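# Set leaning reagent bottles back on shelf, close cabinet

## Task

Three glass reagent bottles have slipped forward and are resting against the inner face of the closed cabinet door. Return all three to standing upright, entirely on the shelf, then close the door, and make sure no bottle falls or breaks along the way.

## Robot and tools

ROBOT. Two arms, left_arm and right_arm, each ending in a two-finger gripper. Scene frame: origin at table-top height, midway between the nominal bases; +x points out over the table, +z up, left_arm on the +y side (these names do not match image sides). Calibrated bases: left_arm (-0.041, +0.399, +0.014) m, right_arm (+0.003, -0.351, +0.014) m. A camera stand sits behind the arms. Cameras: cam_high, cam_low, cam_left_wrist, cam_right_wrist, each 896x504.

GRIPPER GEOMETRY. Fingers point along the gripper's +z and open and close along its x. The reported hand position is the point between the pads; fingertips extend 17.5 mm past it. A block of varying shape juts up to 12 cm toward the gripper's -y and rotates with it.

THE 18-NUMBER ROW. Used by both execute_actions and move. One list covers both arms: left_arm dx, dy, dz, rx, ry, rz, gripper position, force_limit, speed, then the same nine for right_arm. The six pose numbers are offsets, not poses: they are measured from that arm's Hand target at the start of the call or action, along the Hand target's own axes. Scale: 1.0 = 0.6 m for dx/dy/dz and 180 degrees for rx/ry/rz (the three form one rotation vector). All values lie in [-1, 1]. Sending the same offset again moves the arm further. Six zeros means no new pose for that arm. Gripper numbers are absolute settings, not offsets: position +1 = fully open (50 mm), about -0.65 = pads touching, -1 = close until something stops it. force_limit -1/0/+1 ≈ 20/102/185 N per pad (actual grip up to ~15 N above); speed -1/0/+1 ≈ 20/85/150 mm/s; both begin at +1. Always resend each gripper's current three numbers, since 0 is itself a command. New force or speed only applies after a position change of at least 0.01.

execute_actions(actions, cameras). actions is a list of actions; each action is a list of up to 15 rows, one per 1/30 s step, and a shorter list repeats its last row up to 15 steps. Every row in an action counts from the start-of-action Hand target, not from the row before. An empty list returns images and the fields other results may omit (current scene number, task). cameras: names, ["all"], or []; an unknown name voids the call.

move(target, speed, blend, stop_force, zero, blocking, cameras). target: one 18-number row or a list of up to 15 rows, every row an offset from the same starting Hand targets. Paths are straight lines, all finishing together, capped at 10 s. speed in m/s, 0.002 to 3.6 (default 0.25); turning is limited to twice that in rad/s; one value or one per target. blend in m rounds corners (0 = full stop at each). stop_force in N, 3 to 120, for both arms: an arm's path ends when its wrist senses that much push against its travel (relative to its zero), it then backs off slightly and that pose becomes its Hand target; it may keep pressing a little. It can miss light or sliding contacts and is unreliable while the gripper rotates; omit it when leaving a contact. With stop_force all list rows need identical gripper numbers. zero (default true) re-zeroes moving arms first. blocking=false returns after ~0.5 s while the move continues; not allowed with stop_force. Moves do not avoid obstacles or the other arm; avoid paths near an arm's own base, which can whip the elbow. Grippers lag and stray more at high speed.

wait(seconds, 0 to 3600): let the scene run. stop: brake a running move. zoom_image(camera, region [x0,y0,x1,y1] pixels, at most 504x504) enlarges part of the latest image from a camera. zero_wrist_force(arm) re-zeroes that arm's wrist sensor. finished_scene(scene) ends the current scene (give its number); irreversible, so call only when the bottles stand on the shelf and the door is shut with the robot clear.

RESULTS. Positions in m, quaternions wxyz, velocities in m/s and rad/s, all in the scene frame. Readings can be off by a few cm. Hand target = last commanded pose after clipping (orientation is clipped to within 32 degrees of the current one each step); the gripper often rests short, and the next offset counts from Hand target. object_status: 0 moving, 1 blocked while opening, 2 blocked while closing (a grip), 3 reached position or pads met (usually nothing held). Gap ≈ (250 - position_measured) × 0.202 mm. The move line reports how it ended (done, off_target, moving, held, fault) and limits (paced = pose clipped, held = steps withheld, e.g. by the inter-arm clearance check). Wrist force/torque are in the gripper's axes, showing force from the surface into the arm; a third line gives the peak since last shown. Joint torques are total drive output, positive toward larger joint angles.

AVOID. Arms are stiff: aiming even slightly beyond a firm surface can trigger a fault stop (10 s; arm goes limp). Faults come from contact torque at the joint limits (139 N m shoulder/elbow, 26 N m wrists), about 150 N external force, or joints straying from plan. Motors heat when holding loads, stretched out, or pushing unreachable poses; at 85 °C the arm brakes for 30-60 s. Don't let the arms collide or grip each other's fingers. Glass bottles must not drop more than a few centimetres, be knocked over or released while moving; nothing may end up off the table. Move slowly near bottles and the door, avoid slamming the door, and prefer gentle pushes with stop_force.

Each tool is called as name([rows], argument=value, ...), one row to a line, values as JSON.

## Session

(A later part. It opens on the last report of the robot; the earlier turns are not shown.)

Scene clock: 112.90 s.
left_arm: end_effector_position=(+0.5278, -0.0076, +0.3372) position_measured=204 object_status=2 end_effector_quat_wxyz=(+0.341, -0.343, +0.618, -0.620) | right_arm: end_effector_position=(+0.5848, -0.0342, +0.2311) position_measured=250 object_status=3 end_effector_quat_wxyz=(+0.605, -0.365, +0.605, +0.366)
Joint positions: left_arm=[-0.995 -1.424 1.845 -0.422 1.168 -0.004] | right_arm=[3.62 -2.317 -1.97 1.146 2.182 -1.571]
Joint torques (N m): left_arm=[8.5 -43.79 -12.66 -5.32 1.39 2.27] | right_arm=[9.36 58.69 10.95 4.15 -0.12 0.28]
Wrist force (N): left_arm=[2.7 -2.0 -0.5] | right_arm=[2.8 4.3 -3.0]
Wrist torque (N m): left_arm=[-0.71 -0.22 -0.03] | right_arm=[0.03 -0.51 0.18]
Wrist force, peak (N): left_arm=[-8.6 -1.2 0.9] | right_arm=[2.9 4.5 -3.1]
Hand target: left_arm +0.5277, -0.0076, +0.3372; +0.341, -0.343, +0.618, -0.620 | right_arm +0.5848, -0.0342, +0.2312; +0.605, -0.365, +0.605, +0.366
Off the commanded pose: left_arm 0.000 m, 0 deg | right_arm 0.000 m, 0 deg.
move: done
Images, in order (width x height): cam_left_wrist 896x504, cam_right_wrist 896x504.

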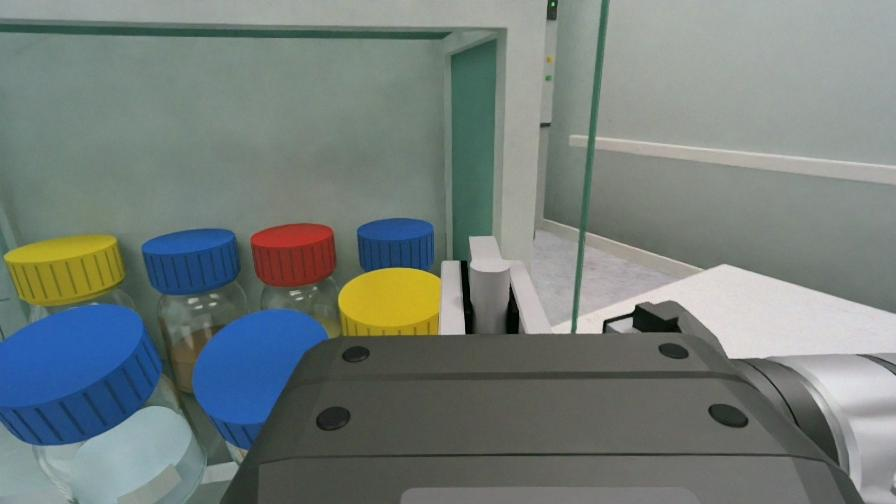

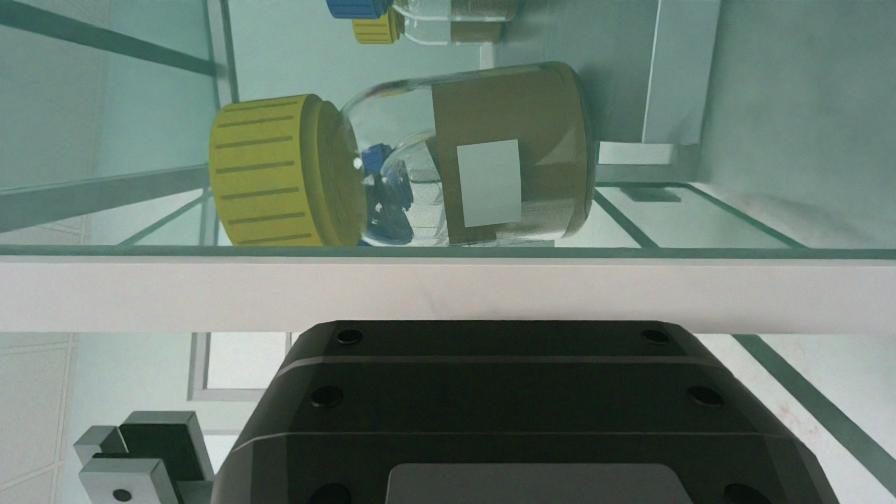

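move([
  [0,0,0,0,0,0,-1,-0.6,-0.6,-0.003,-0.0042,0.0003,0.0833,0,0,-1,-0.9,-0.3],
  [0,0,0,0,0,0,-1,-0.6,-0.6,-0.0097,-0.0144,0.0034,0.1389,0,0,-1,-0.9,-0.3],
  [0,0,0,0,0,0,-1,-0.6,-0.6,-0.0163,-0.0257,0.0065,0.1833,0,0,-1,-0.9,-0.3],
], blend=[0.004,0.004,0], speed=0.06, cameras=["cam_right_wrist","cam_left_wrist"])

Scene clock: 119.07 s.
left_arm: end_effector_position=(+0.5277, -0.0076, +0.3372) position_measured=204 object_status=2 end_effector_quat_wxyz=(+0.341, -0.343, +0.618, -0.620) | right_arm: end_effector_position=(+0.6002, -0.0378, +0.2409) position_measured=250 object_status=3 end_effector_quat_wxyz=(+0.684, -0.179, +0.684, +0.179)
Joint positions: left_arm=[-0.995 -1.424 1.846 -0.422 1.169 -0.004] | right_arm=[3.937 -2.237 -2.134 1.23 1.29 -1.571]
Joint torques (N m): left_arm=[7.83 -43.91 -12.47 -5.28 1.34 2.37] | right_arm=[-20.84 59.98 23.87 2.66 -11.92 -1.09]
Wrist force (N): left_arm=[2.7 -1.9 -0.6] | right_arm=[10.9 50.7 -15.3]
Wrist torque (N m): left_arm=[-0.70 -0.21 -0.04] | right_arm=[1.39 -0.63 0.25]
Wrist force, peak (N): left_arm=[3.0 -2.2 -0.3] | right_arm=[11.1 51.4 -15.4]
Hand target: left_arm +0.5277, -0.0076, +0.3372; +0.341, -0.343, +0.618, -0.620 | right_arm +0.6003, -0.0379, +0.2409; +0.684, -0.178, +0.684, +0.179
Off the commanded pose: left_arm 0.000 m, 0 deg | right_arm 0.000 m, 0 deg.
move: done
Images, in order (width x height): cam_left_wrist 896x504, cam_right_wrist 896x504.

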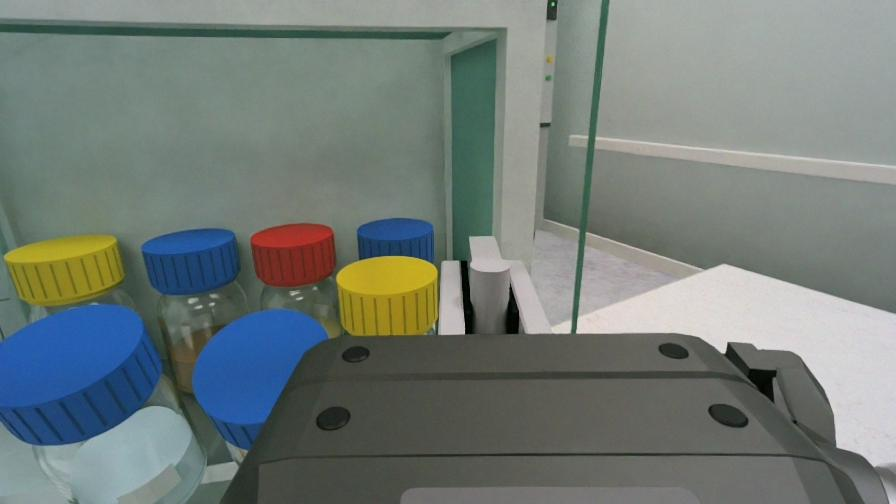

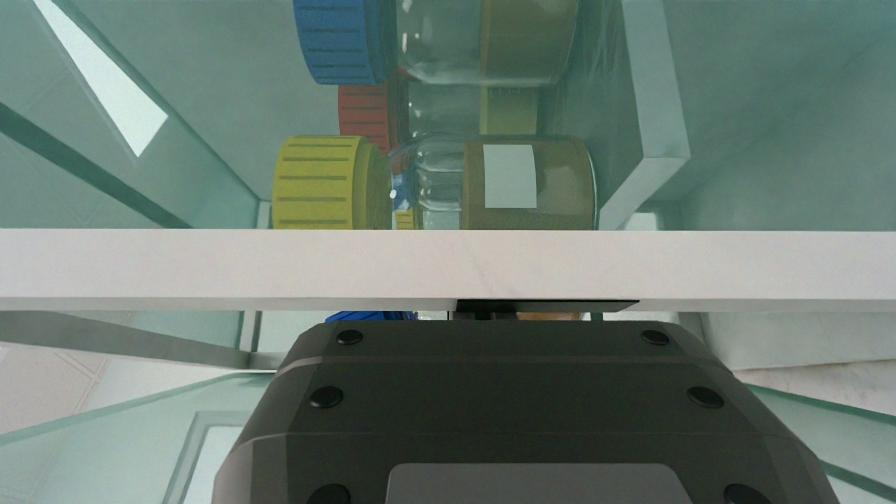

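execute_actions([
  [[0,0,0,0,0,0,-1,-0.6,-0.6,0,0.005,-0.002,0,0,0,-1,-0.9,-0.3]],
], cameras=["cam_right_wrist"])

zoom_image(camera="cam_right_wrist", region=[240, 100, 720, 340])

Scene clock: 120.13 s.
left_arm: end_effector_position=(+0.5277, -0.0075, +0.3372) position_measured=204 object_status=2 end_effector_quat_wxyz=(+0.341, -0.343, +0.618, -0.620) | right_arm: end_effector_position=(+0.5978, -0.0360, +0.2409) position_measured=250 object_status=3 end_effector_quat_wxyz=(+0.684, -0.178, +0.684, +0.179)
Joint positions: left_arm=[-0.995 -1.424 1.846 -0.422 1.169 -0.004] | right_arm=[3.945 -2.236 -2.138 1.233 1.281 -1.571]
Joint torques (N m): left_arm=[7.32 -38.18 -18.95 -5.31 1.32 2.22] | right_arm=[23.84 52 0.98 4.38 2.42 -0.99]
Wrist force (N): left_arm=[3.0 -3.1 -23.4] | right_arm=[-1.8 -22.5 2.4]
Wrist torque (N m): left_arm=[-0.73 -0.21 -0.03] | right_arm=[-1.52 -0.10 0.25]
Wrist force, peak (N): left_arm=[3.0 -3.1 -23.4] | right_arm=[10.8 50.2 -15.1]
Hand target: left_arm +0.5277, -0.0076, +0.3372; +0.341, -0.343, +0.618, -0.620 | right_arm +0.5978, -0.0359, +0.2409; +0.684, -0.178, +0.684, +0.179
Off the commanded pose: left_arm 0.000 m, 0 deg | right_arm 0.000 m, 0 deg.

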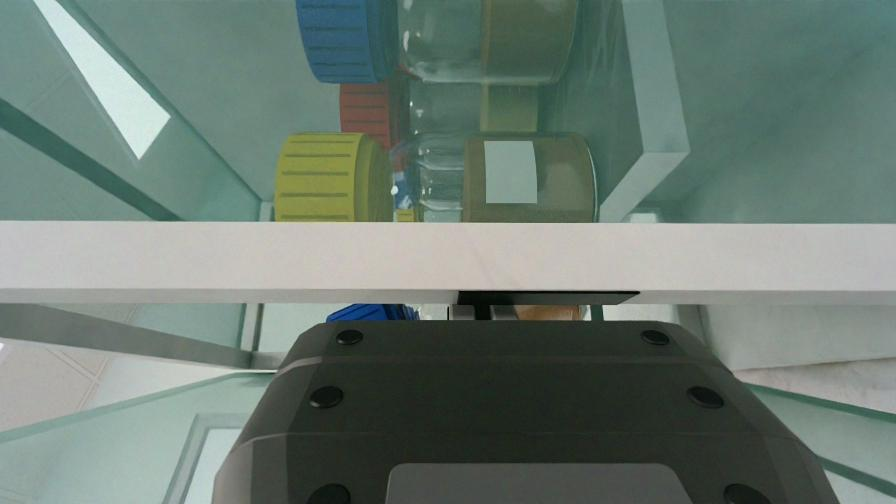

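Scaled by 1.050.

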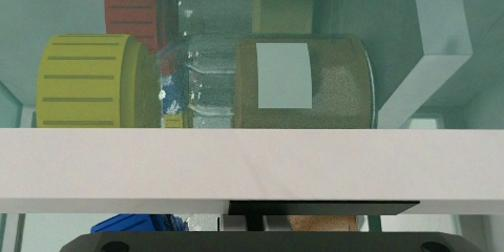

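move(target=[-0.0014,0,-0.0166,0,0.0111,0,-1,-0.6,-0.6,0,0,0,0,0,0,-1,-0.9,-0.3], speed=0.03, cameras=["cam_right_wrist","cam_left_wrist"])

Scene clock: 121.43 s.
left_arm: end_effector_position=(+0.5198, -0.0016, +0.3372) position_measured=204 object_status=2 end_effector_quat_wxyz=(+0.330, -0.332, +0.624, -0.626) | right_arm: end_effector_position=(+0.5978, -0.0359, +0.2409) position_measured=250 object_status=3 end_effector_quat_wxyz=(+0.684, -0.178, +0.684, +0.179)
Joint positions: left_arm=[-0.982 -1.449 1.874 -0.427 1.216 -0.004] | right_arm=[3.945 -2.236 -2.138 1.233 1.281 -1.571]
Joint torques (N m): left_arm=[6.16 -42.37 -12.28 -5.76 1.89 2.16] | right_arm=[-11.98 50.77 13.28 0.03 -1.09 -1]
Wrist force (N): left_arm=[0.4 -1.9 -0.5] | right_arm=[-0.5 -3.2 -3.1]
Wrist torque (N m): left_arm=[-0.71 -0.19 -0.04] | right_arm=[-0.44 -0.18 0.14]
Wrist force, peak (N): left_arm=[2.8 -3.2 -25.4] | right_arm=[-1.8 -24.9 2.2]
Hand target: left_arm +0.5198, -0.0015, +0.3372; +0.330, -0.332, +0.624, -0.626 | right_arm +0.5978, -0.0359, +0.2409; +0.684, -0.178, +0.684, +0.179
Off the commanded pose: left_arm 0.000 m, 0 deg | right_arm 0.000 m, 0 deg.
move: done
Images, in order (width x height): cam_left_wrist 896x504, cam_right_wrist 896x504.

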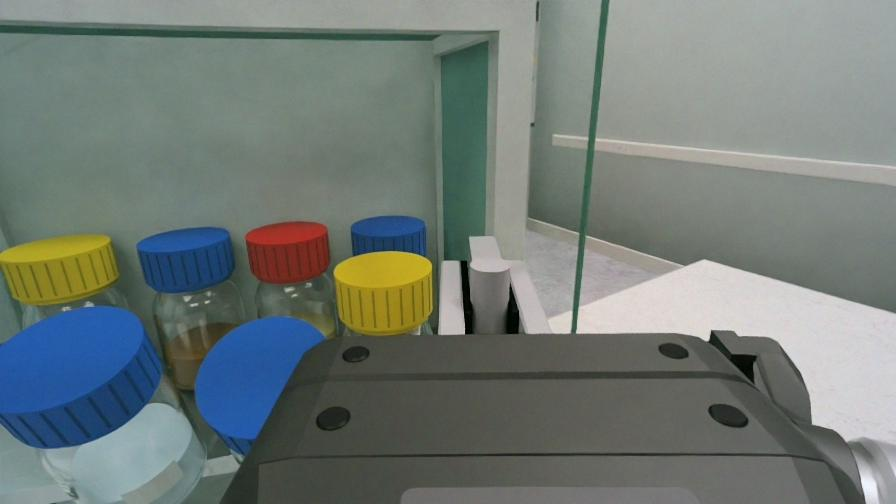

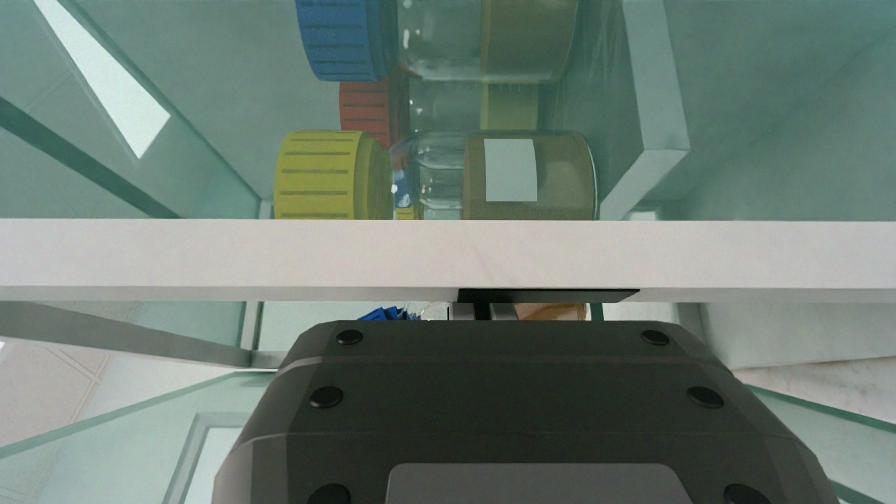

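move(target=[0,0,0,0,0,0,-1,-0.6,-0.6,0,0.0,-0.012,0,0,0,-1,-0.9,-0.3], speed=0.03, cameras=["cam_left_wrist","cam_right_wrist"])

Scene clock: 125.33 s.
left_arm: end_effector_position=(+0.5198, -0.0015, +0.3372) position_measured=204 object_status=2 end_effector_quat_wxyz=(+0.330, -0.332, +0.624, -0.626) | right_arm: end_effector_position=(+0.5916, -0.0394, +0.2409) position_measured=250 object_status=3 end_effector_quat_wxyz=(+0.684, -0.178, +0.684, +0.179)
Joint positions: left_arm=[-0.982 -1.449 1.875 -0.427 1.217 -0.004] | right_arm=[3.95 -2.229 -2.159 1.247 1.276 -1.571]
Joint torques (N m): left_arm=[6.23 -42.88 -12.05 -5.59 1.84 2.39] | right_arm=[10.93 52.78 0.71 4.74 -1.2 -0.82]
Wrist force (N): left_arm=[0.4 -1.9 -0.8] | right_arm=[-0.6 -3.3 -3.1]
Wrist torque (N m): left_arm=[-0.72 -0.23 -0.04] | right_arm=[-0.46 -0.17 0.13]
Wrist force, peak (N): left_arm=[0.1 -2.1 -0.7] | right_arm=[-0.6 -3.5 -3.2]
Hand target: left_arm +0.5198, -0.0015, +0.3372; +0.330, -0.332, +0.624, -0.626 | right_arm +0.5915, -0.0394, +0.2409; +0.684, -0.178, +0.684, +0.179
Off the commanded pose: left_arm 0.000 m, 0 deg | right_arm 0.000 m, 0 deg.
move: done

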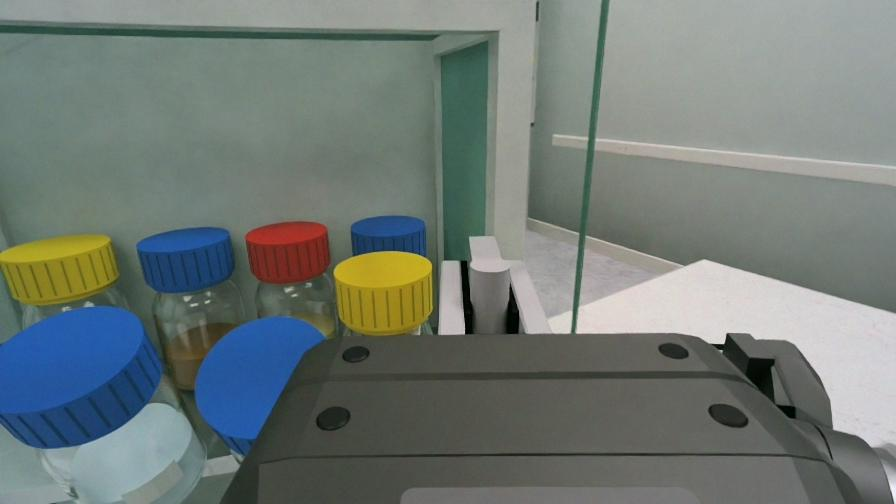

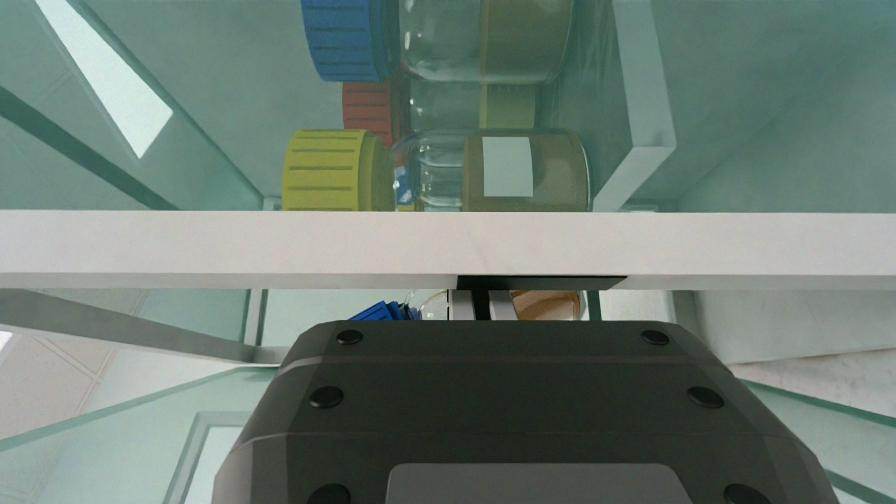

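move([
  [0,0,0,0,0,0,-1,-0.6,-0.6,0,0,-0.1667,0,0,0,-1,-0.9,-0.3],
  [0,0,0,0,0,0,-1,-0.6,-0.6,0.1057,-0.0407,-0.1977,-0.1155,-0.1155,-0.4902,-1,-0.9,-0.3],
], speed=[0.12,0.35], blend=[0.02,0], cameras=["cam_left_wrist","cam_right_wrist"])

Scene clock: 138.17 s.
left_arm: end_effector_position=(+0.5198, -0.0015, +0.3372) position_measured=204 object_status=2 end_effector_quat_wxyz=(+0.330, -0.332, +0.624, -0.626) | right_arm: end_effector_position=(+0.4999, -0.1186, +0.1775) position_measured=250 object_status=3 end_effector_quat_wxyz=(+0.676, -0.676, +0.208, -0.208)
Joint positions: left_arm=[-0.982 -1.449 1.875 -0.427 1.217 -0.004] | right_arm=[3.585 -2.382 -2.286 1.526 2.103 -3.141]
Joint torques (N m): left_arm=[5.83 -42.37 -11.58 -5.42 1.85 2.29] | right_arm=[-11.56 51.49 13.21 0.11 1.38 -1.7]
Wrist force (N): left_arm=[0.2 -1.5 -0.6] | right_arm=[-2.6 -3.1 -4.1]
Wrist torque (N m): left_arm=[-0.67 -0.20 -0.04] | right_arm=[-0.47 0.22 -0.14]
Wrist force, peak (N): left_arm=[0.6 -1.8 -1.0] | right_arm=[-2.8 -3.4 -4.3]
Hand target: left_arm +0.5198, -0.0015, +0.3372; +0.330, -0.332, +0.624, -0.626 | right_arm +0.4999, -0.1187, +0.1775; +0.676, -0.676, +0.208, -0.208
Off the commanded pose: left_arm 0.000 m, 0 deg | right_arm 0.000 m, 0 deg.
move: done

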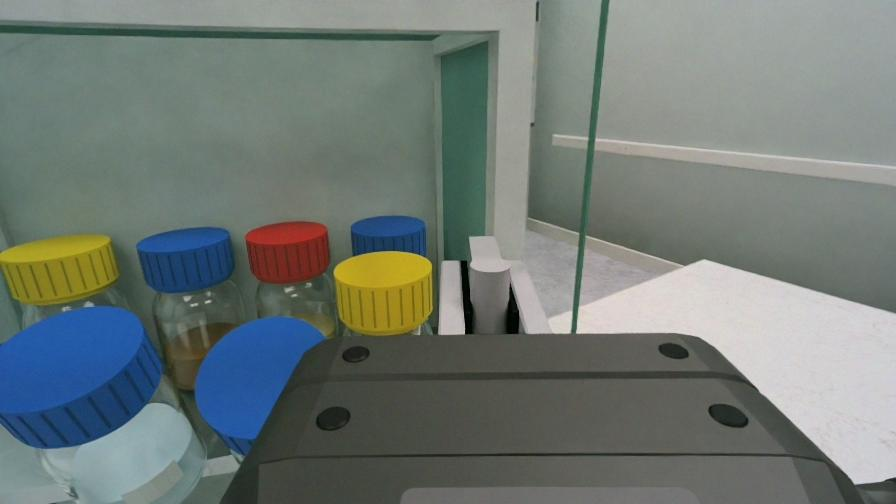

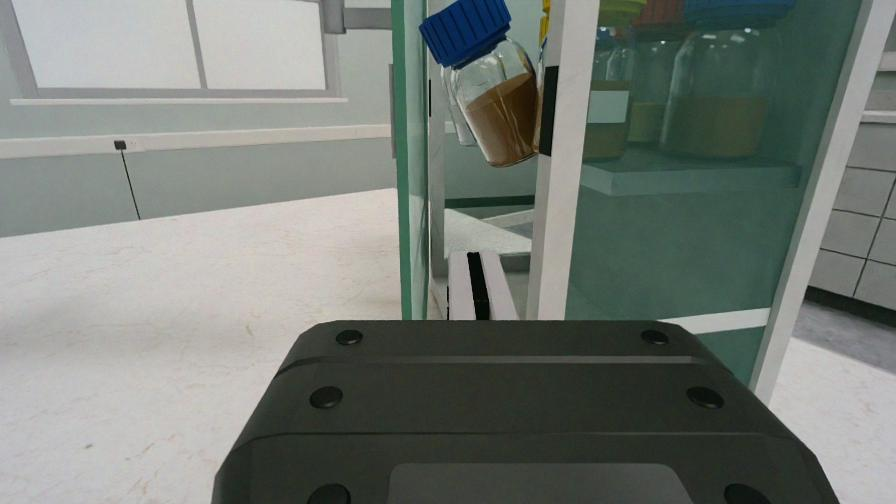

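zoom_image(camera="cam_right_wrist", region=[370, 0, 640, 330])

Scaled by 1.527.

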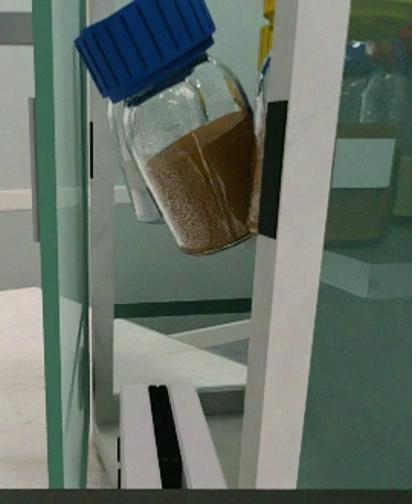

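move(target=[-0.0016,0,-0.0158,0,0.01056,0,-1,-0.6,-0.6,0,0,0,0,0,0,-1,-0.9,-0.3], speed=0.025, cameras=["cam_right_wrist"])

zoom_image(camera="cam_right_wrist", region=[370, 0, 640, 330])

Scene clock: 139.77 s.
left_arm: end_effector_position=(+0.5125, +0.0045, +0.3372) position_measured=204 object_status=2 end_effector_quat_wxyz=(+0.320, -0.322, +0.629, -0.631) | right_arm: end_effector_position=(+0.4999, -0.1187, +0.1775) position_measured=250 object_status=3 end_effector_quat_wxyz=(+0.676, -0.676, +0.208, -0.208)
Joint positions: left_arm=[-0.968 -1.472 1.9 -0.43 1.264 -0.004] | right_arm=[3.585 -2.382 -2.286 1.526 2.103 -3.141]
Joint torques (N m): left_arm=[6.76 -41.54 -12.53 -5.49 1.16 2.23] | right_arm=[-11.83 51.22 12.27 -0.26 1.35 -1.59]
Wrist force (N): left_arm=[2.7 -2.2 -1.0] | right_arm=[-2.4 -3.0 -4.1]
Wrist torque (N m): left_arm=[-0.73 -0.22 -0.05] | right_arm=[-0.47 0.17 -0.13]
Wrist force, peak (N): left_arm=[2.9 -2.2 -1.0] | right_arm=[-2.7 -3.2 -4.2]
Hand target: left_arm +0.5124, +0.0046, +0.3372; +0.320, -0.322, +0.629, -0.631 | right_arm +0.4999, -0.1187, +0.1775; +0.676, -0.676, +0.208, -0.208
Off the commanded pose: left_arm 0.000 m, 0 deg | right_arm 0.000 m, 0 deg.
move: done

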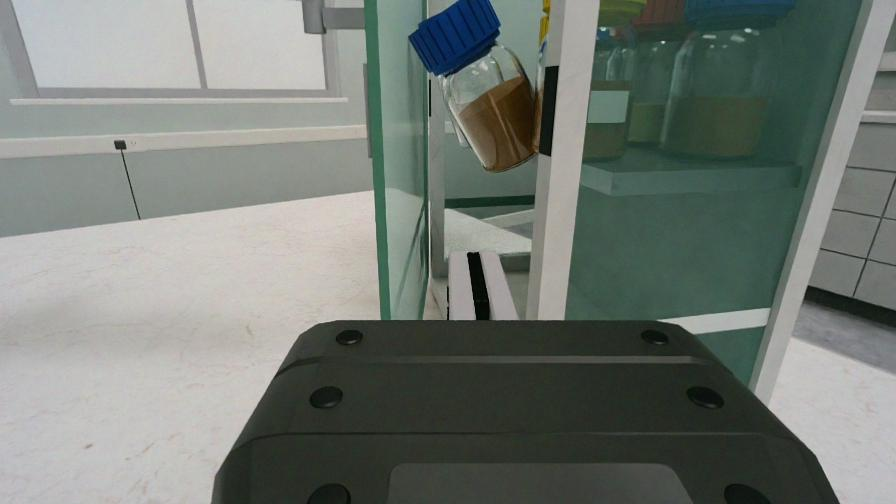

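Scaled by 1.527.

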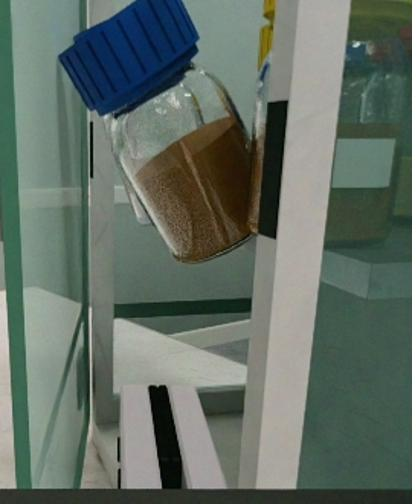

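move(target=[-0.0017,0,-0.0158,0,0.01056,0,-1,-0.6,-0.6,0,0,0.1,0,0,0,-1,-0.9,-0.3], speed=0.04, cameras=["cam_right_wrist","cam_left_wrist"])

zoom_image(camera="cam_right_wrist", region=[330, 0, 640, 330])

Scene clock: 141.97 s.
left_arm: end_effector_position=(+0.5054, +0.0110, +0.3371) position_measured=204 object_status=2 end_effector_quat_wxyz=(+0.309, -0.311, +0.634, -0.636) | right_arm: end_effector_position=(+0.5336, -0.0692, +0.1775) position_measured=250 object_status=3 end_effector_quat_wxyz=(+0.676, -0.676, +0.208, -0.208)
Joint positions: left_arm=[-0.952 -1.493 1.925 -0.432 1.314 -0.004] | right_arm=[3.667 -2.393 -2.175 1.427 2.022 -3.141]
Joint torques (N m): left_arm=[11.84 -39.74 -12.29 -5.23 0.11 2.35] | right_arm=[10.96 26.39 15.03 0.12 -1.03 -1.51]
Wrist force (N): left_arm=[8.2 -2.5 -1.6] | right_arm=[-2.2 -3.0 -3.9]
Wrist torque (N m): left_arm=[-0.71 -0.30 -0.05] | right_arm=[-0.48 0.16 -0.14]
Wrist force, peak (N): left_arm=[8.3 -2.5 -1.6] | right_arm=[-2.4 -3.0 -4.6]
Hand target: left_arm +0.5054, +0.0110, +0.3371; +0.309, -0.311, +0.634, -0.636 | right_arm +0.5337, -0.0690, +0.1775; +0.676, -0.676, +0.208, -0.208
Off the commanded pose: left_arm 0.000 m, 0 deg | right_arm 0.000 m, 0 deg.
move: done
Images, in order (width x height): cam_left_wrist 896x504, cam_right_wrist 896x504.

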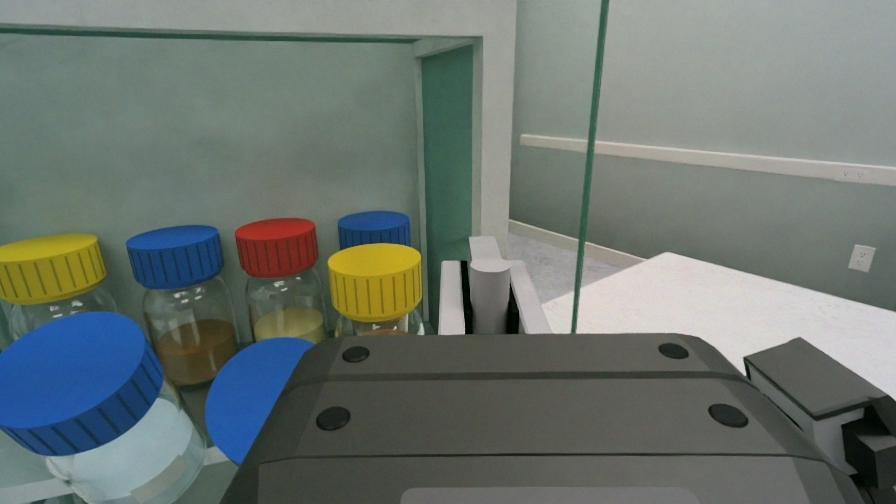

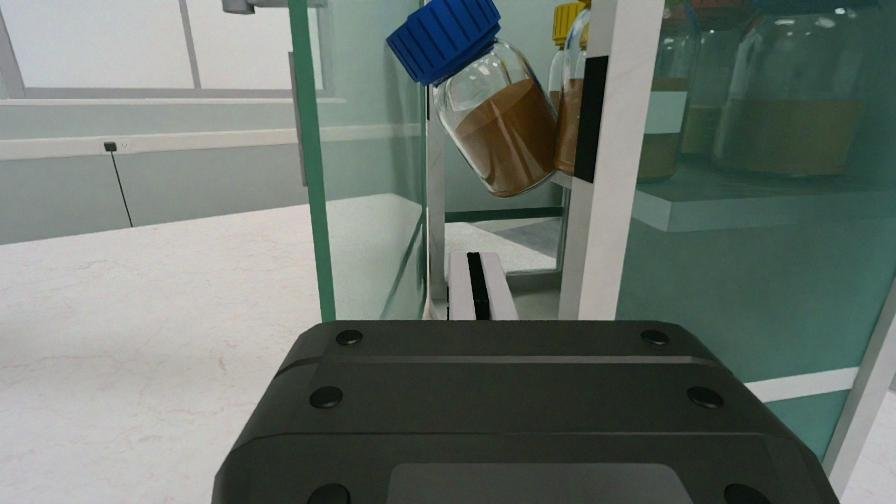

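Scaled by 1.527.

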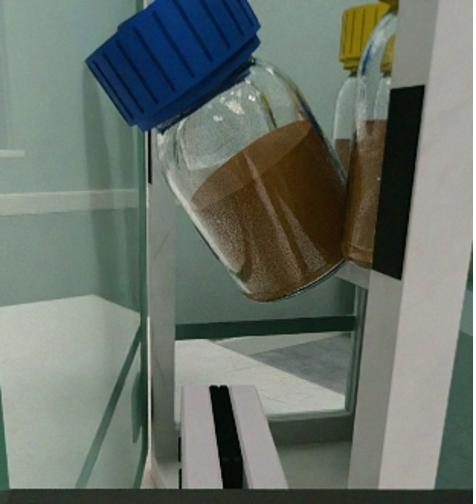

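move(target=[0,0,0,0,0,0,-1,-0.6,-0.6,-0.0113,0,0.0003,0,0.0111,0,-1,-0.9,-0.3], speed=0.05)

Scene clock: 144.43 s.
left_arm: end_effector_position=(+0.5054, +0.0110, +0.3371) position_measured=204 object_status=2 end_effector_quat_wxyz=(+0.309, -0.311, +0.634, -0.636) | right_arm: end_effector_position=(+0.5282, -0.0651, +0.1775) position_measured=250 object_status=3 end_effector_quat_wxyz=(+0.672, -0.672, +0.220, -0.220)
Joint positions: left_arm=[-0.951 -1.493 1.925 -0.432 1.314 -0.004] | right_arm=[3.707 -2.389 -2.206 1.454 1.947 -3.141]
Joint torques (N m): left_arm=[11.24 -39.34 -12.12 -5.27 0.01 2.34] | right_arm=[11.52 53.59 -3.16 4.72 -1.25 -0.93]
Wrist force (N): left_arm=[8.2 -2.4 -1.8] | right_arm=[-2.4 -2.7 -4.2]
Wrist torque (N m): left_arm=[-0.68 -0.29 -0.05] | right_arm=[-0.42 0.19 -0.14]
Wrist force, peak (N): left_arm=[8.3 -2.6 -1.9] | right_arm=[-2.6 -3.3 -4.2]
Hand target: left_arm +0.5054, +0.0110, +0.3371; +0.309, -0.311, +0.634, -0.636 | right_arm +0.5282, -0.0651, +0.1775; +0.672, -0.672, +0.220, -0.220
Off the commanded pose: left_arm 0.000 m, 0 deg | right_arm 0.000 m, 0 deg.
move: done

move(target=[0,0,0,0,0,0,-1,-0.6,-0.6,0,0,0.105,0,0,0,-1,-0.9,-0.3], speed=0.06, stop_force=8, cameras=["cam_right_wrist"])

Scene clock: 147.13 s.
left_arm: end_effector_position=(+0.5054, +0.0110, +0.3371) position_measured=204 object_status=2 end_effector_quat_wxyz=(+0.309, -0.311, +0.634, -0.636) | right_arm: end_effector_position=(+0.5654, -0.0143, +0.1775) position_measured=250 object_status=3 end_effector_quat_wxyz=(+0.672, -0.672, +0.220, -0.220)
Joint positions: left_arm=[-0.951 -1.493 1.925 -0.432 1.314 -0.004] | right_arm=[3.763 -2.414 -2.065 1.338 1.891 -3.141]
Joint torques (N m): left_arm=[11.53 -39.79 -11.91 -5.23 0.04 2.36] | right_arm=[11.52 29.29 18.2 -0.01 -1.17 -1.54]
Wrist force (N): left_arm=[8.1 -2.6 -1.6] | right_arm=[-2.5 -3.1 -4.0]
Wrist torque (N m): left_arm=[-0.71 -0.28 -0.05] | right_arm=[-0.46 0.20 -0.14]
Wrist force, peak (N): left_arm=[8.4 -2.7 -1.9] | right_arm=[-2.8 -2.9 -4.9]
Hand target: left_arm +0.5054, +0.0110, +0.3371; +0.309, -0.311, +0.634, -0.636 | right_arm +0.5654, -0.0143, +0.1775; +0.672, -0.672, +0.220, -0.220
Off the commanded pose: left_arm 0.000 m, 0 deg | right_arm 0.000 m, 0 deg.
move: done

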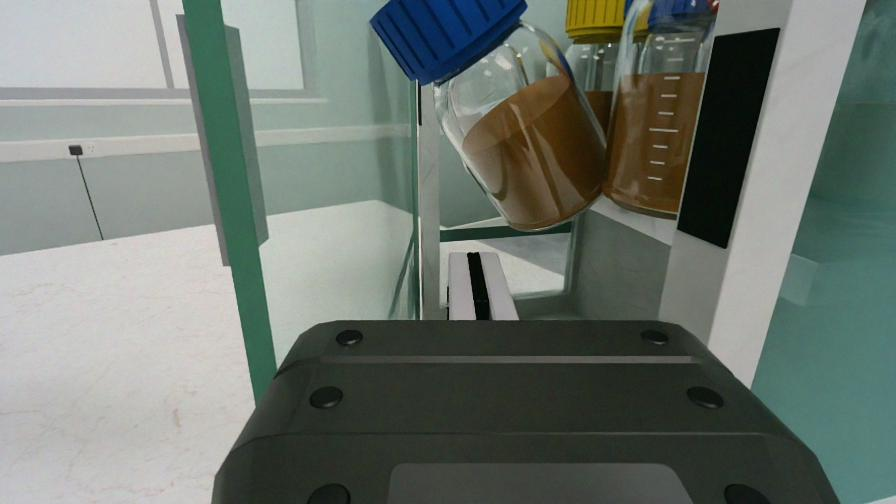

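move(target=[0,0,0,0,0,0,-1,-0.6,-0.6,0.0025,0,0.0919,0,0,0,-1,-0.9,-0.3], speed=0.05, stop_force=7, cameras=["cam_right_wrist"])

Scene clock: 150.03 s.
left_arm: end_effector_position=(+0.5054, +0.0110, +0.3371) position_measured=204 object_status=2 end_effector_quat_wxyz=(+0.309, -0.311, +0.634, -0.636) | right_arm: end_effector_position=(+0.5992, +0.0293, +0.1775) position_measured=250 object_status=3 end_effector_quat_wxyz=(+0.672, -0.672, +0.220, -0.220)
Joint positions: left_arm=[-0.951 -1.493 1.925 -0.432 1.314 -0.004] | right_arm=[3.798 -2.449 -1.927 1.235 1.856 -3.141]
Joint torques (N m): left_arm=[11.09 -40.38 -12.52 -5.22 0.06 2.27] | right_arm=[12.14 32.66 19.88 0.04 -1.23 -1.58]
Wrist force (N): left_arm=[8.3 -2.6 -1.6] | right_arm=[-2.3 -2.8 -4.1]
Wrist torque (N m): left_arm=[-0.71 -0.30 -0.05] | right_arm=[-0.41 0.18 -0.12]
Wrist force, peak (N): left_arm=[8.6 -2.5 -1.8] | right_arm=[-2.6 -2.9 -4.3]
Hand target: left_arm +0.5054, +0.0110, +0.3371; +0.309, -0.311, +0.634, -0.636 | right_arm +0.5992, +0.0293, +0.1775; +0.672, -0.672, +0.220, -0.220
Off the commanded pose: left_arm 0.000 m, 0 deg | right_arm 0.000 m, 0 deg.
move: done

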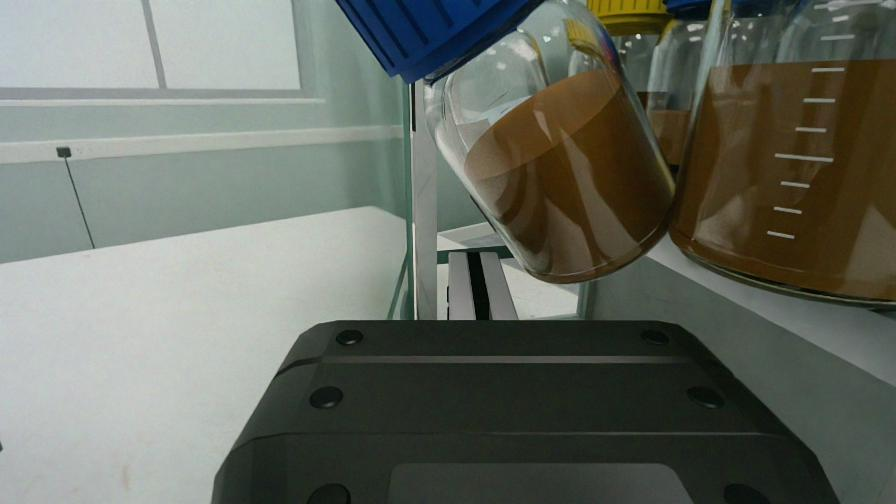

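move(target=[0,0,0,0,0,0,-1,-0.6,-0.6,-0.0033,-0.0267,0.0,0,0,0,-1,-0.9,-0.3], speed=0.03, stop_force=7, cameras=["cam_right_wrist"])

Scene clock: 152.43 s.
left_arm: end_effector_position=(+0.5054, +0.0110, +0.3371) position_measured=204 object_status=2 end_effector_quat_wxyz=(+0.309, -0.311, +0.634, -0.636) | right_arm: end_effector_position=(+0.5976, +0.0305, +0.1936) position_measured=250 object_status=3 end_effector_quat_wxyz=(+0.672, -0.672, +0.220, -0.220)
Joint positions: left_arm=[-0.951 -1.493 1.925 -0.432 1.314 -0.004] | right_arm=[3.802 -2.41 -1.94 1.209 1.852 -3.141]
Joint torques (N m): left_arm=[11.31 -39.93 -11.82 -5.35 0.06 2.3] | right_arm=[11.29 60.62 2.49 0.44 -1.44 -0.17]
Wrist force (N): left_arm=[8.2 -2.8 -1.4] | right_arm=[-3.1 -1.6 -4.3]
Wrist torque (N m): left_arm=[-0.75 -0.29 -0.04] | right_arm=[-0.45 0.15 -0.12]
Wrist force, peak (N): left_arm=[8.3 -2.7 -1.8] | right_arm=[-3.5 -1.6 -4.6]
Hand target: left_arm +0.5054, +0.0110, +0.3371; +0.309, -0.311, +0.634, -0.636 | right_arm +0.5976, +0.0305, +0.1936; +0.672, -0.672, +0.220, -0.220
Off the commanded pose: left_arm 0.000 m, 0 deg | right_arm 0.000 m, 0 deg.
move: done

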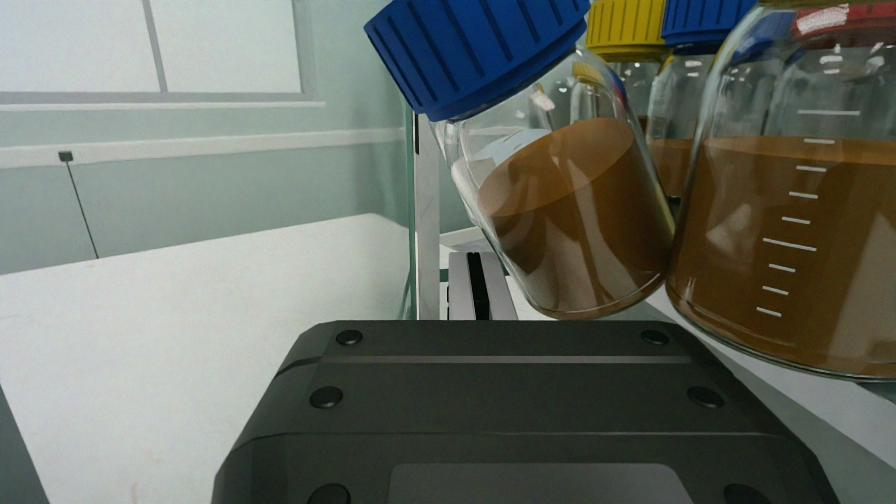

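execute_actions(actions=[], cameras=["all"])

Scene clock: 154.13 s.
left_arm: end_effector_position=(+0.5054, +0.0110, +0.3371) position_measured=204 object_status=2 end_effector_quat_wxyz=(+0.309, -0.311, +0.634, -0.636) | right_arm: end_effector_position=(+0.5976, +0.0305, +0.1936) position_measured=250 object_status=3 end_effector_quat_wxyz=(+0.672, -0.672, +0.220, -0.220)
Joint positions: left_arm=[-0.951 -1.493 1.925 -0.432 1.314 -0.004] | right_arm=[3.802 -2.41 -1.94 1.209 1.852 -3.141]
Joint velocities: within noise
Joint torques (N m): left_arm=[11.55 -39.88 -11.64 -5.17 0.04 2.39] | right_arm=[11.2 60.65 2.61 0.38 -1.27 -0.38]
Motor temperatures (°C): left_arm=[28 28 26 35 34 32] | right_arm=[24 28 27 32 32 32]
Wrist force (N): left_arm=[8.0 -2.3 -1.1] | right_arm=[-3.3 -1.6 -4.3]
Wrist torque (N m): left_arm=[-0.68 -0.26 -0.04] | right_arm=[-0.46 0.19 -0.12]
Wrist force, peak (N): left_arm=[8.4 -2.4 -1.1] | right_arm=[-3.5 -1.8 -4.7]
Hand target: left_arm +0.5054, +0.0110, +0.3371; +0.309, -0.311, +0.634, -0.636 | right_arm +0.5976, +0.0305, +0.1936; +0.672, -0.672, +0.220, -0.220
Tool commands: left_gripper/position=-1.0 left_gripper/force_limit=-0.6 left_gripper/speed=-0.6 right_gripper/position=-1.0 right_gripper/force_limit=-0.9 right_gripper/speed=-0.3
Off the commanded pose: left_arm 0.000 m, 0 deg | right_arm 0.000 m, 0 deg.

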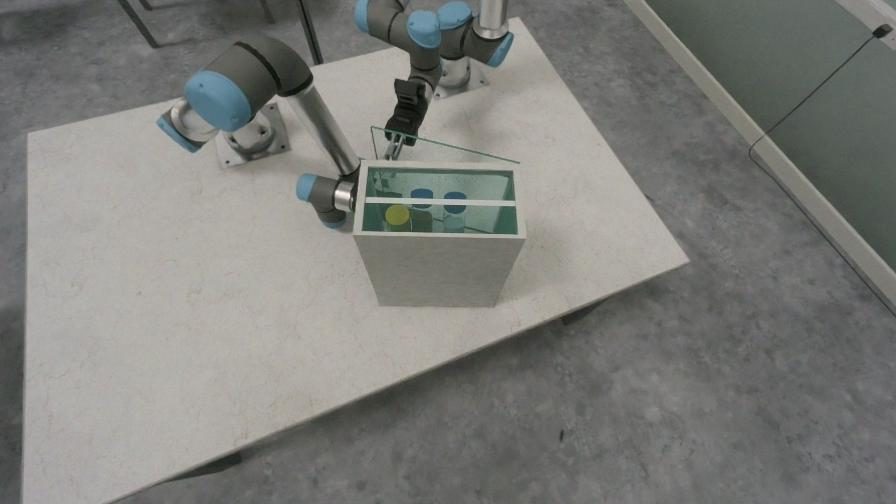

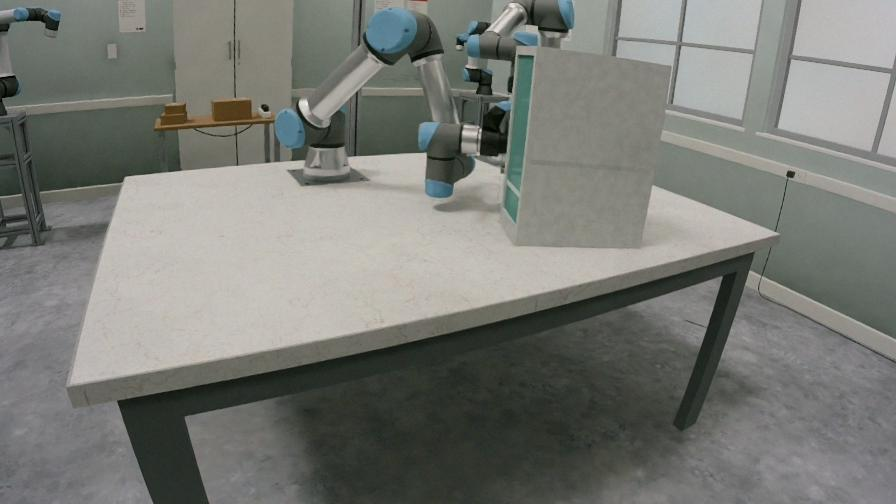

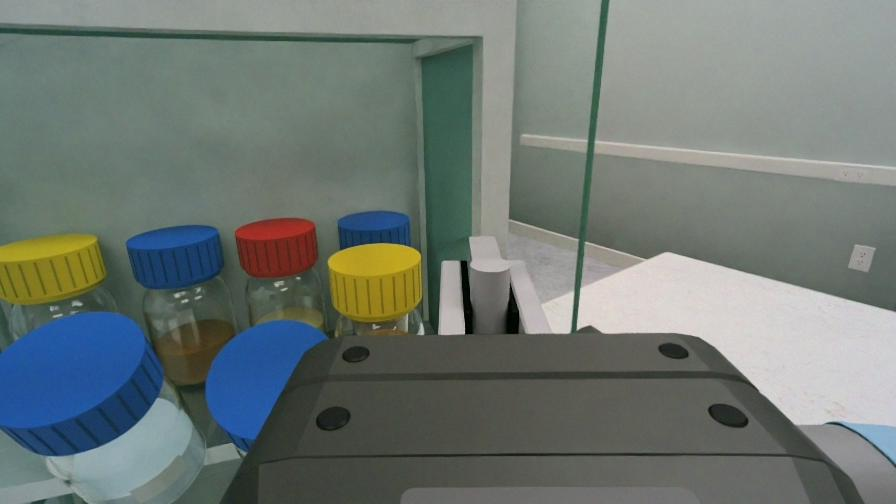

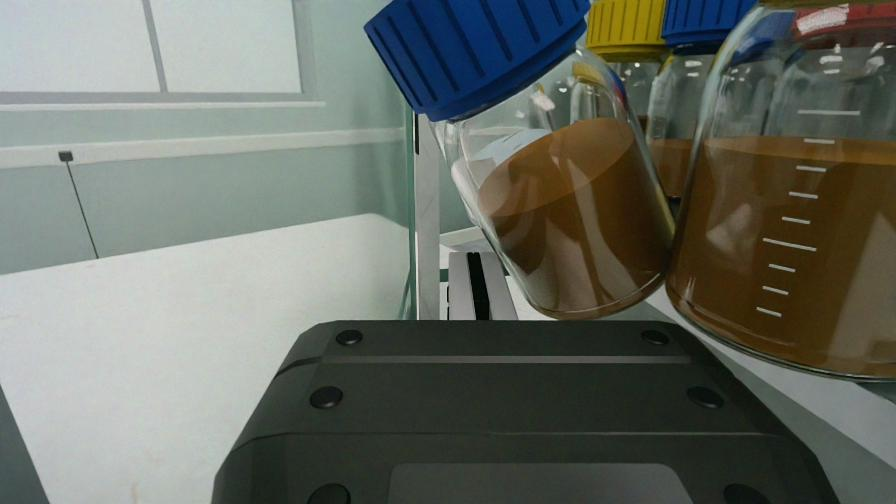

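move([
  [0,0,0,0,0,0,-1,-0.6,-0.6,0,-0.0157,0,0,0,0,-1,-0.9,-0.3],
  [0,0,0,0,0,0,-1,-0.6,-0.6,0.0055,-0.0307,0,0,0,0,-1,-0.9,-0.3],
], speed=0.03, stop_force=7, cameras=["cam_left_wrist","cam_right_wrist"])

Scene clock: 156.50 s.
left_arm: end_effector_position=(+0.5054, +0.0110, +0.3371) position_measured=204 object_status=2 end_effector_quat_wxyz=(+0.309, -0.311, +0.634, -0.636) | right_arm: end_effector_position=(+0.6003, +0.0285, +0.2120) position_measured=250 object_status=3 end_effector_quat_wxyz=(+0.672, -0.672, +0.220, -0.220)
Joint positions: left_arm=[-0.951 -1.493 1.925 -0.432 1.314 -0.004] | right_arm=[3.795 -2.369 -1.943 1.171 1.859 -3.141]
Joint torques (N m): left_arm=[10.39 -39.79 -12.03 -5.05 0.07 2.28] | right_arm=[-12.09 59.8 22.22 0.27 1.17 -1.64]
Wrist force (N): left_arm=[8.1 -2.6 -1.5] | right_arm=[-3.4 -2.3 -4.4]
Wrist torque (N m): left_arm=[-0.72 -0.27 -0.05] | right_arm=[-0.44 0.22 -0.12]
Wrist force, peak (N): left_arm=[8.4 -2.6 -1.3] | right_arm=[-3.4 -2.3 -4.4]
Hand target: left_arm +0.5054, +0.0110, +0.3371; +0.309, -0.311, +0.634, -0.636 | right_arm +0.6003, +0.0285, +0.2120; +0.672, -0.672, +0.220, -0.220
Off the commanded pose: left_arm 0.000 m, 0 deg | right_arm 0.000 m, 0 deg.
move: done

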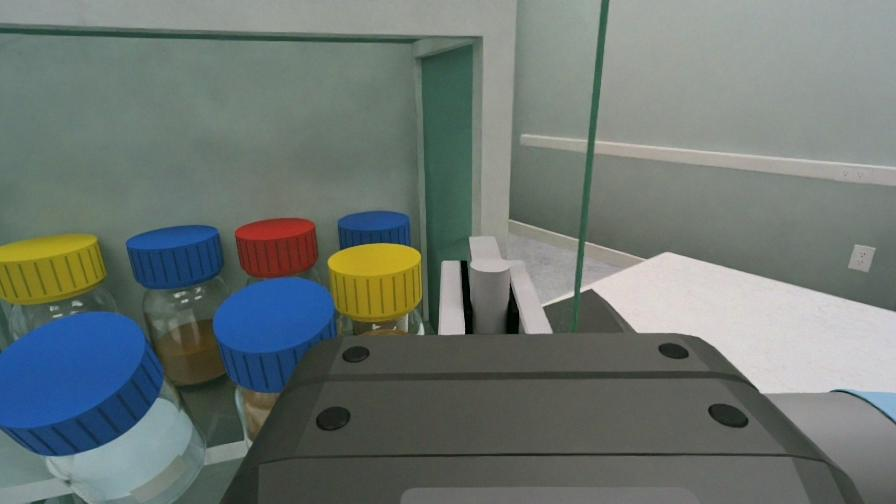

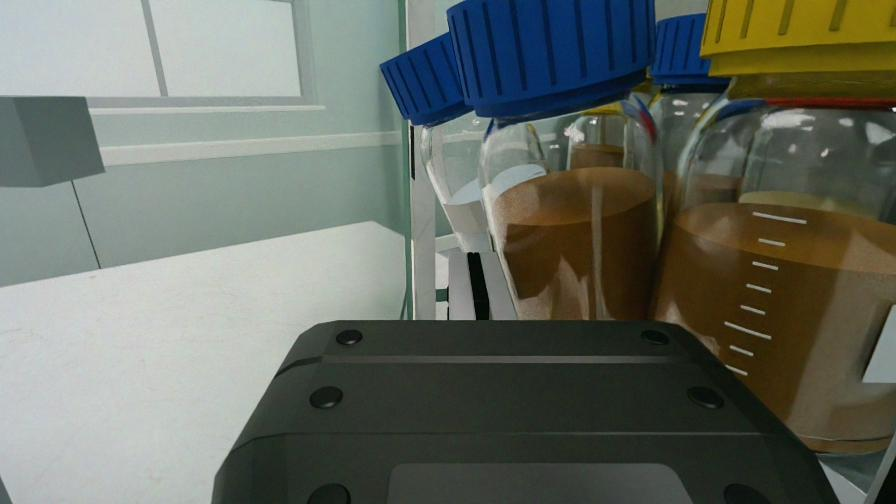

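zoom_image(camera="cam_right_wrist", region=[380, 60, 720, 330])

zoom_image(camera="cam_left_wrist", region=[0, 200, 460, 504])

Scaled by 1.482.

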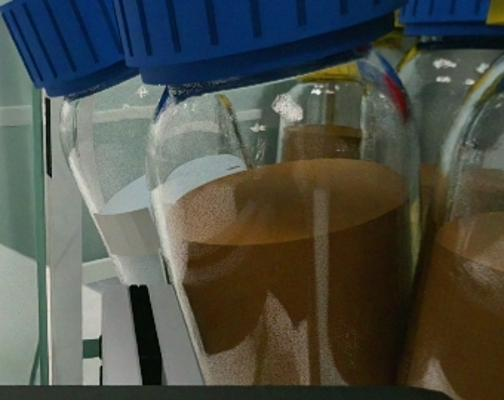

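Scaled by 1.096.

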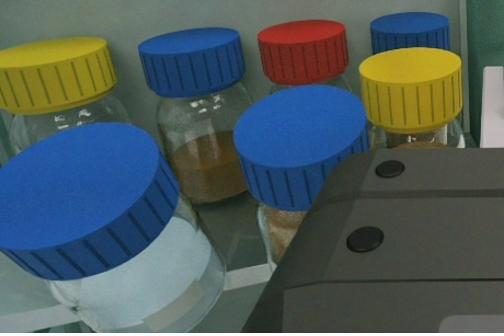

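execute_actions(actions=[], cameras=["cam_high"])

zoom_image(camera="cam_high", region=[290, 70, 540, 250])

Scene clock: 162.43 s.
left_arm: end_effector_position=(+0.5054, +0.0110, +0.3371) position_measured=204 object_status=2 end_effector_quat_wxyz=(+0.309, -0.311, +0.634, -0.636) | right_arm: end_effector_position=(+0.6003, +0.0285, +0.2120) position_measured=250 object_status=3 end_effector_quat_wxyz=(+0.672, -0.672, +0.220, -0.220)
Joint positions: left_arm=[-0.951 -1.493 1.925 -0.432 1.314 -0.004] | right_arm=[3.795 -2.369 -1.943 1.171 1.859 -3.141]
Joint velocities: within noise
Joint torques (N m): left_arm=[10.7 -39.09 -11.89 -4.97 0.08 2.27] | right_arm=[-12.16 59.84 21.7 0.14 1.15 -1.56]
Motor temperatures (°C): left_arm=[28 28 26 35 34 32] | right_arm=[24 28 27 32 32 32]
Wrist force (N): left_arm=[8.3 -2.7 -0.9] | right_arm=[-3.0 -2.6 -4.2]
Wrist torque (N m): left_arm=[-0.73 -0.31 -0.04] | right_arm=[-0.48 0.17 -0.13]
Wrist force, peak (N): left_arm=[8.4 -2.4 -1.4] | right_arm=[-3.5 -2.3 -4.5]
Hand target: left_arm +0.5054, +0.0110, +0.3371; +0.309, -0.311, +0.634, -0.636 | right_arm +0.6003, +0.0285, +0.2120; +0.672, -0.672, +0.220, -0.220
Tool commands: left_gripper/position=-1.0 left_gripper/force_limit=-0.6 left_gripper/speed=-0.6 right_gripper/position=-1.0 right_gripper/force_limit=-0.9 right_gripper/speed=-0.3
Off the commanded pose: left_arm 0.000 m, 0 deg | right_arm 0.000 m, 0 deg.
Images, in order (width x height): cam_high 896x504.

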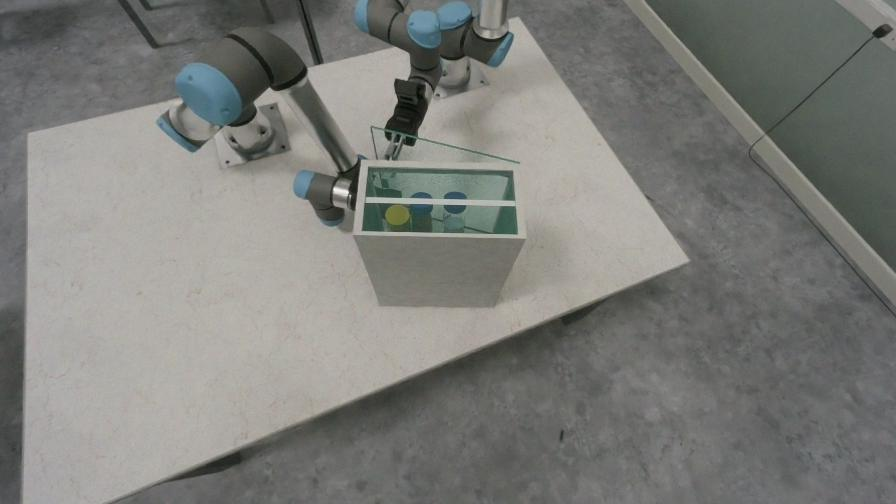

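Scaled by 2.016.

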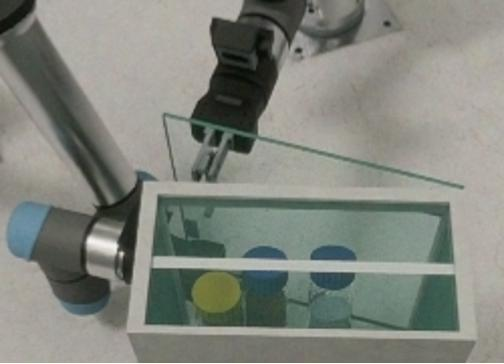

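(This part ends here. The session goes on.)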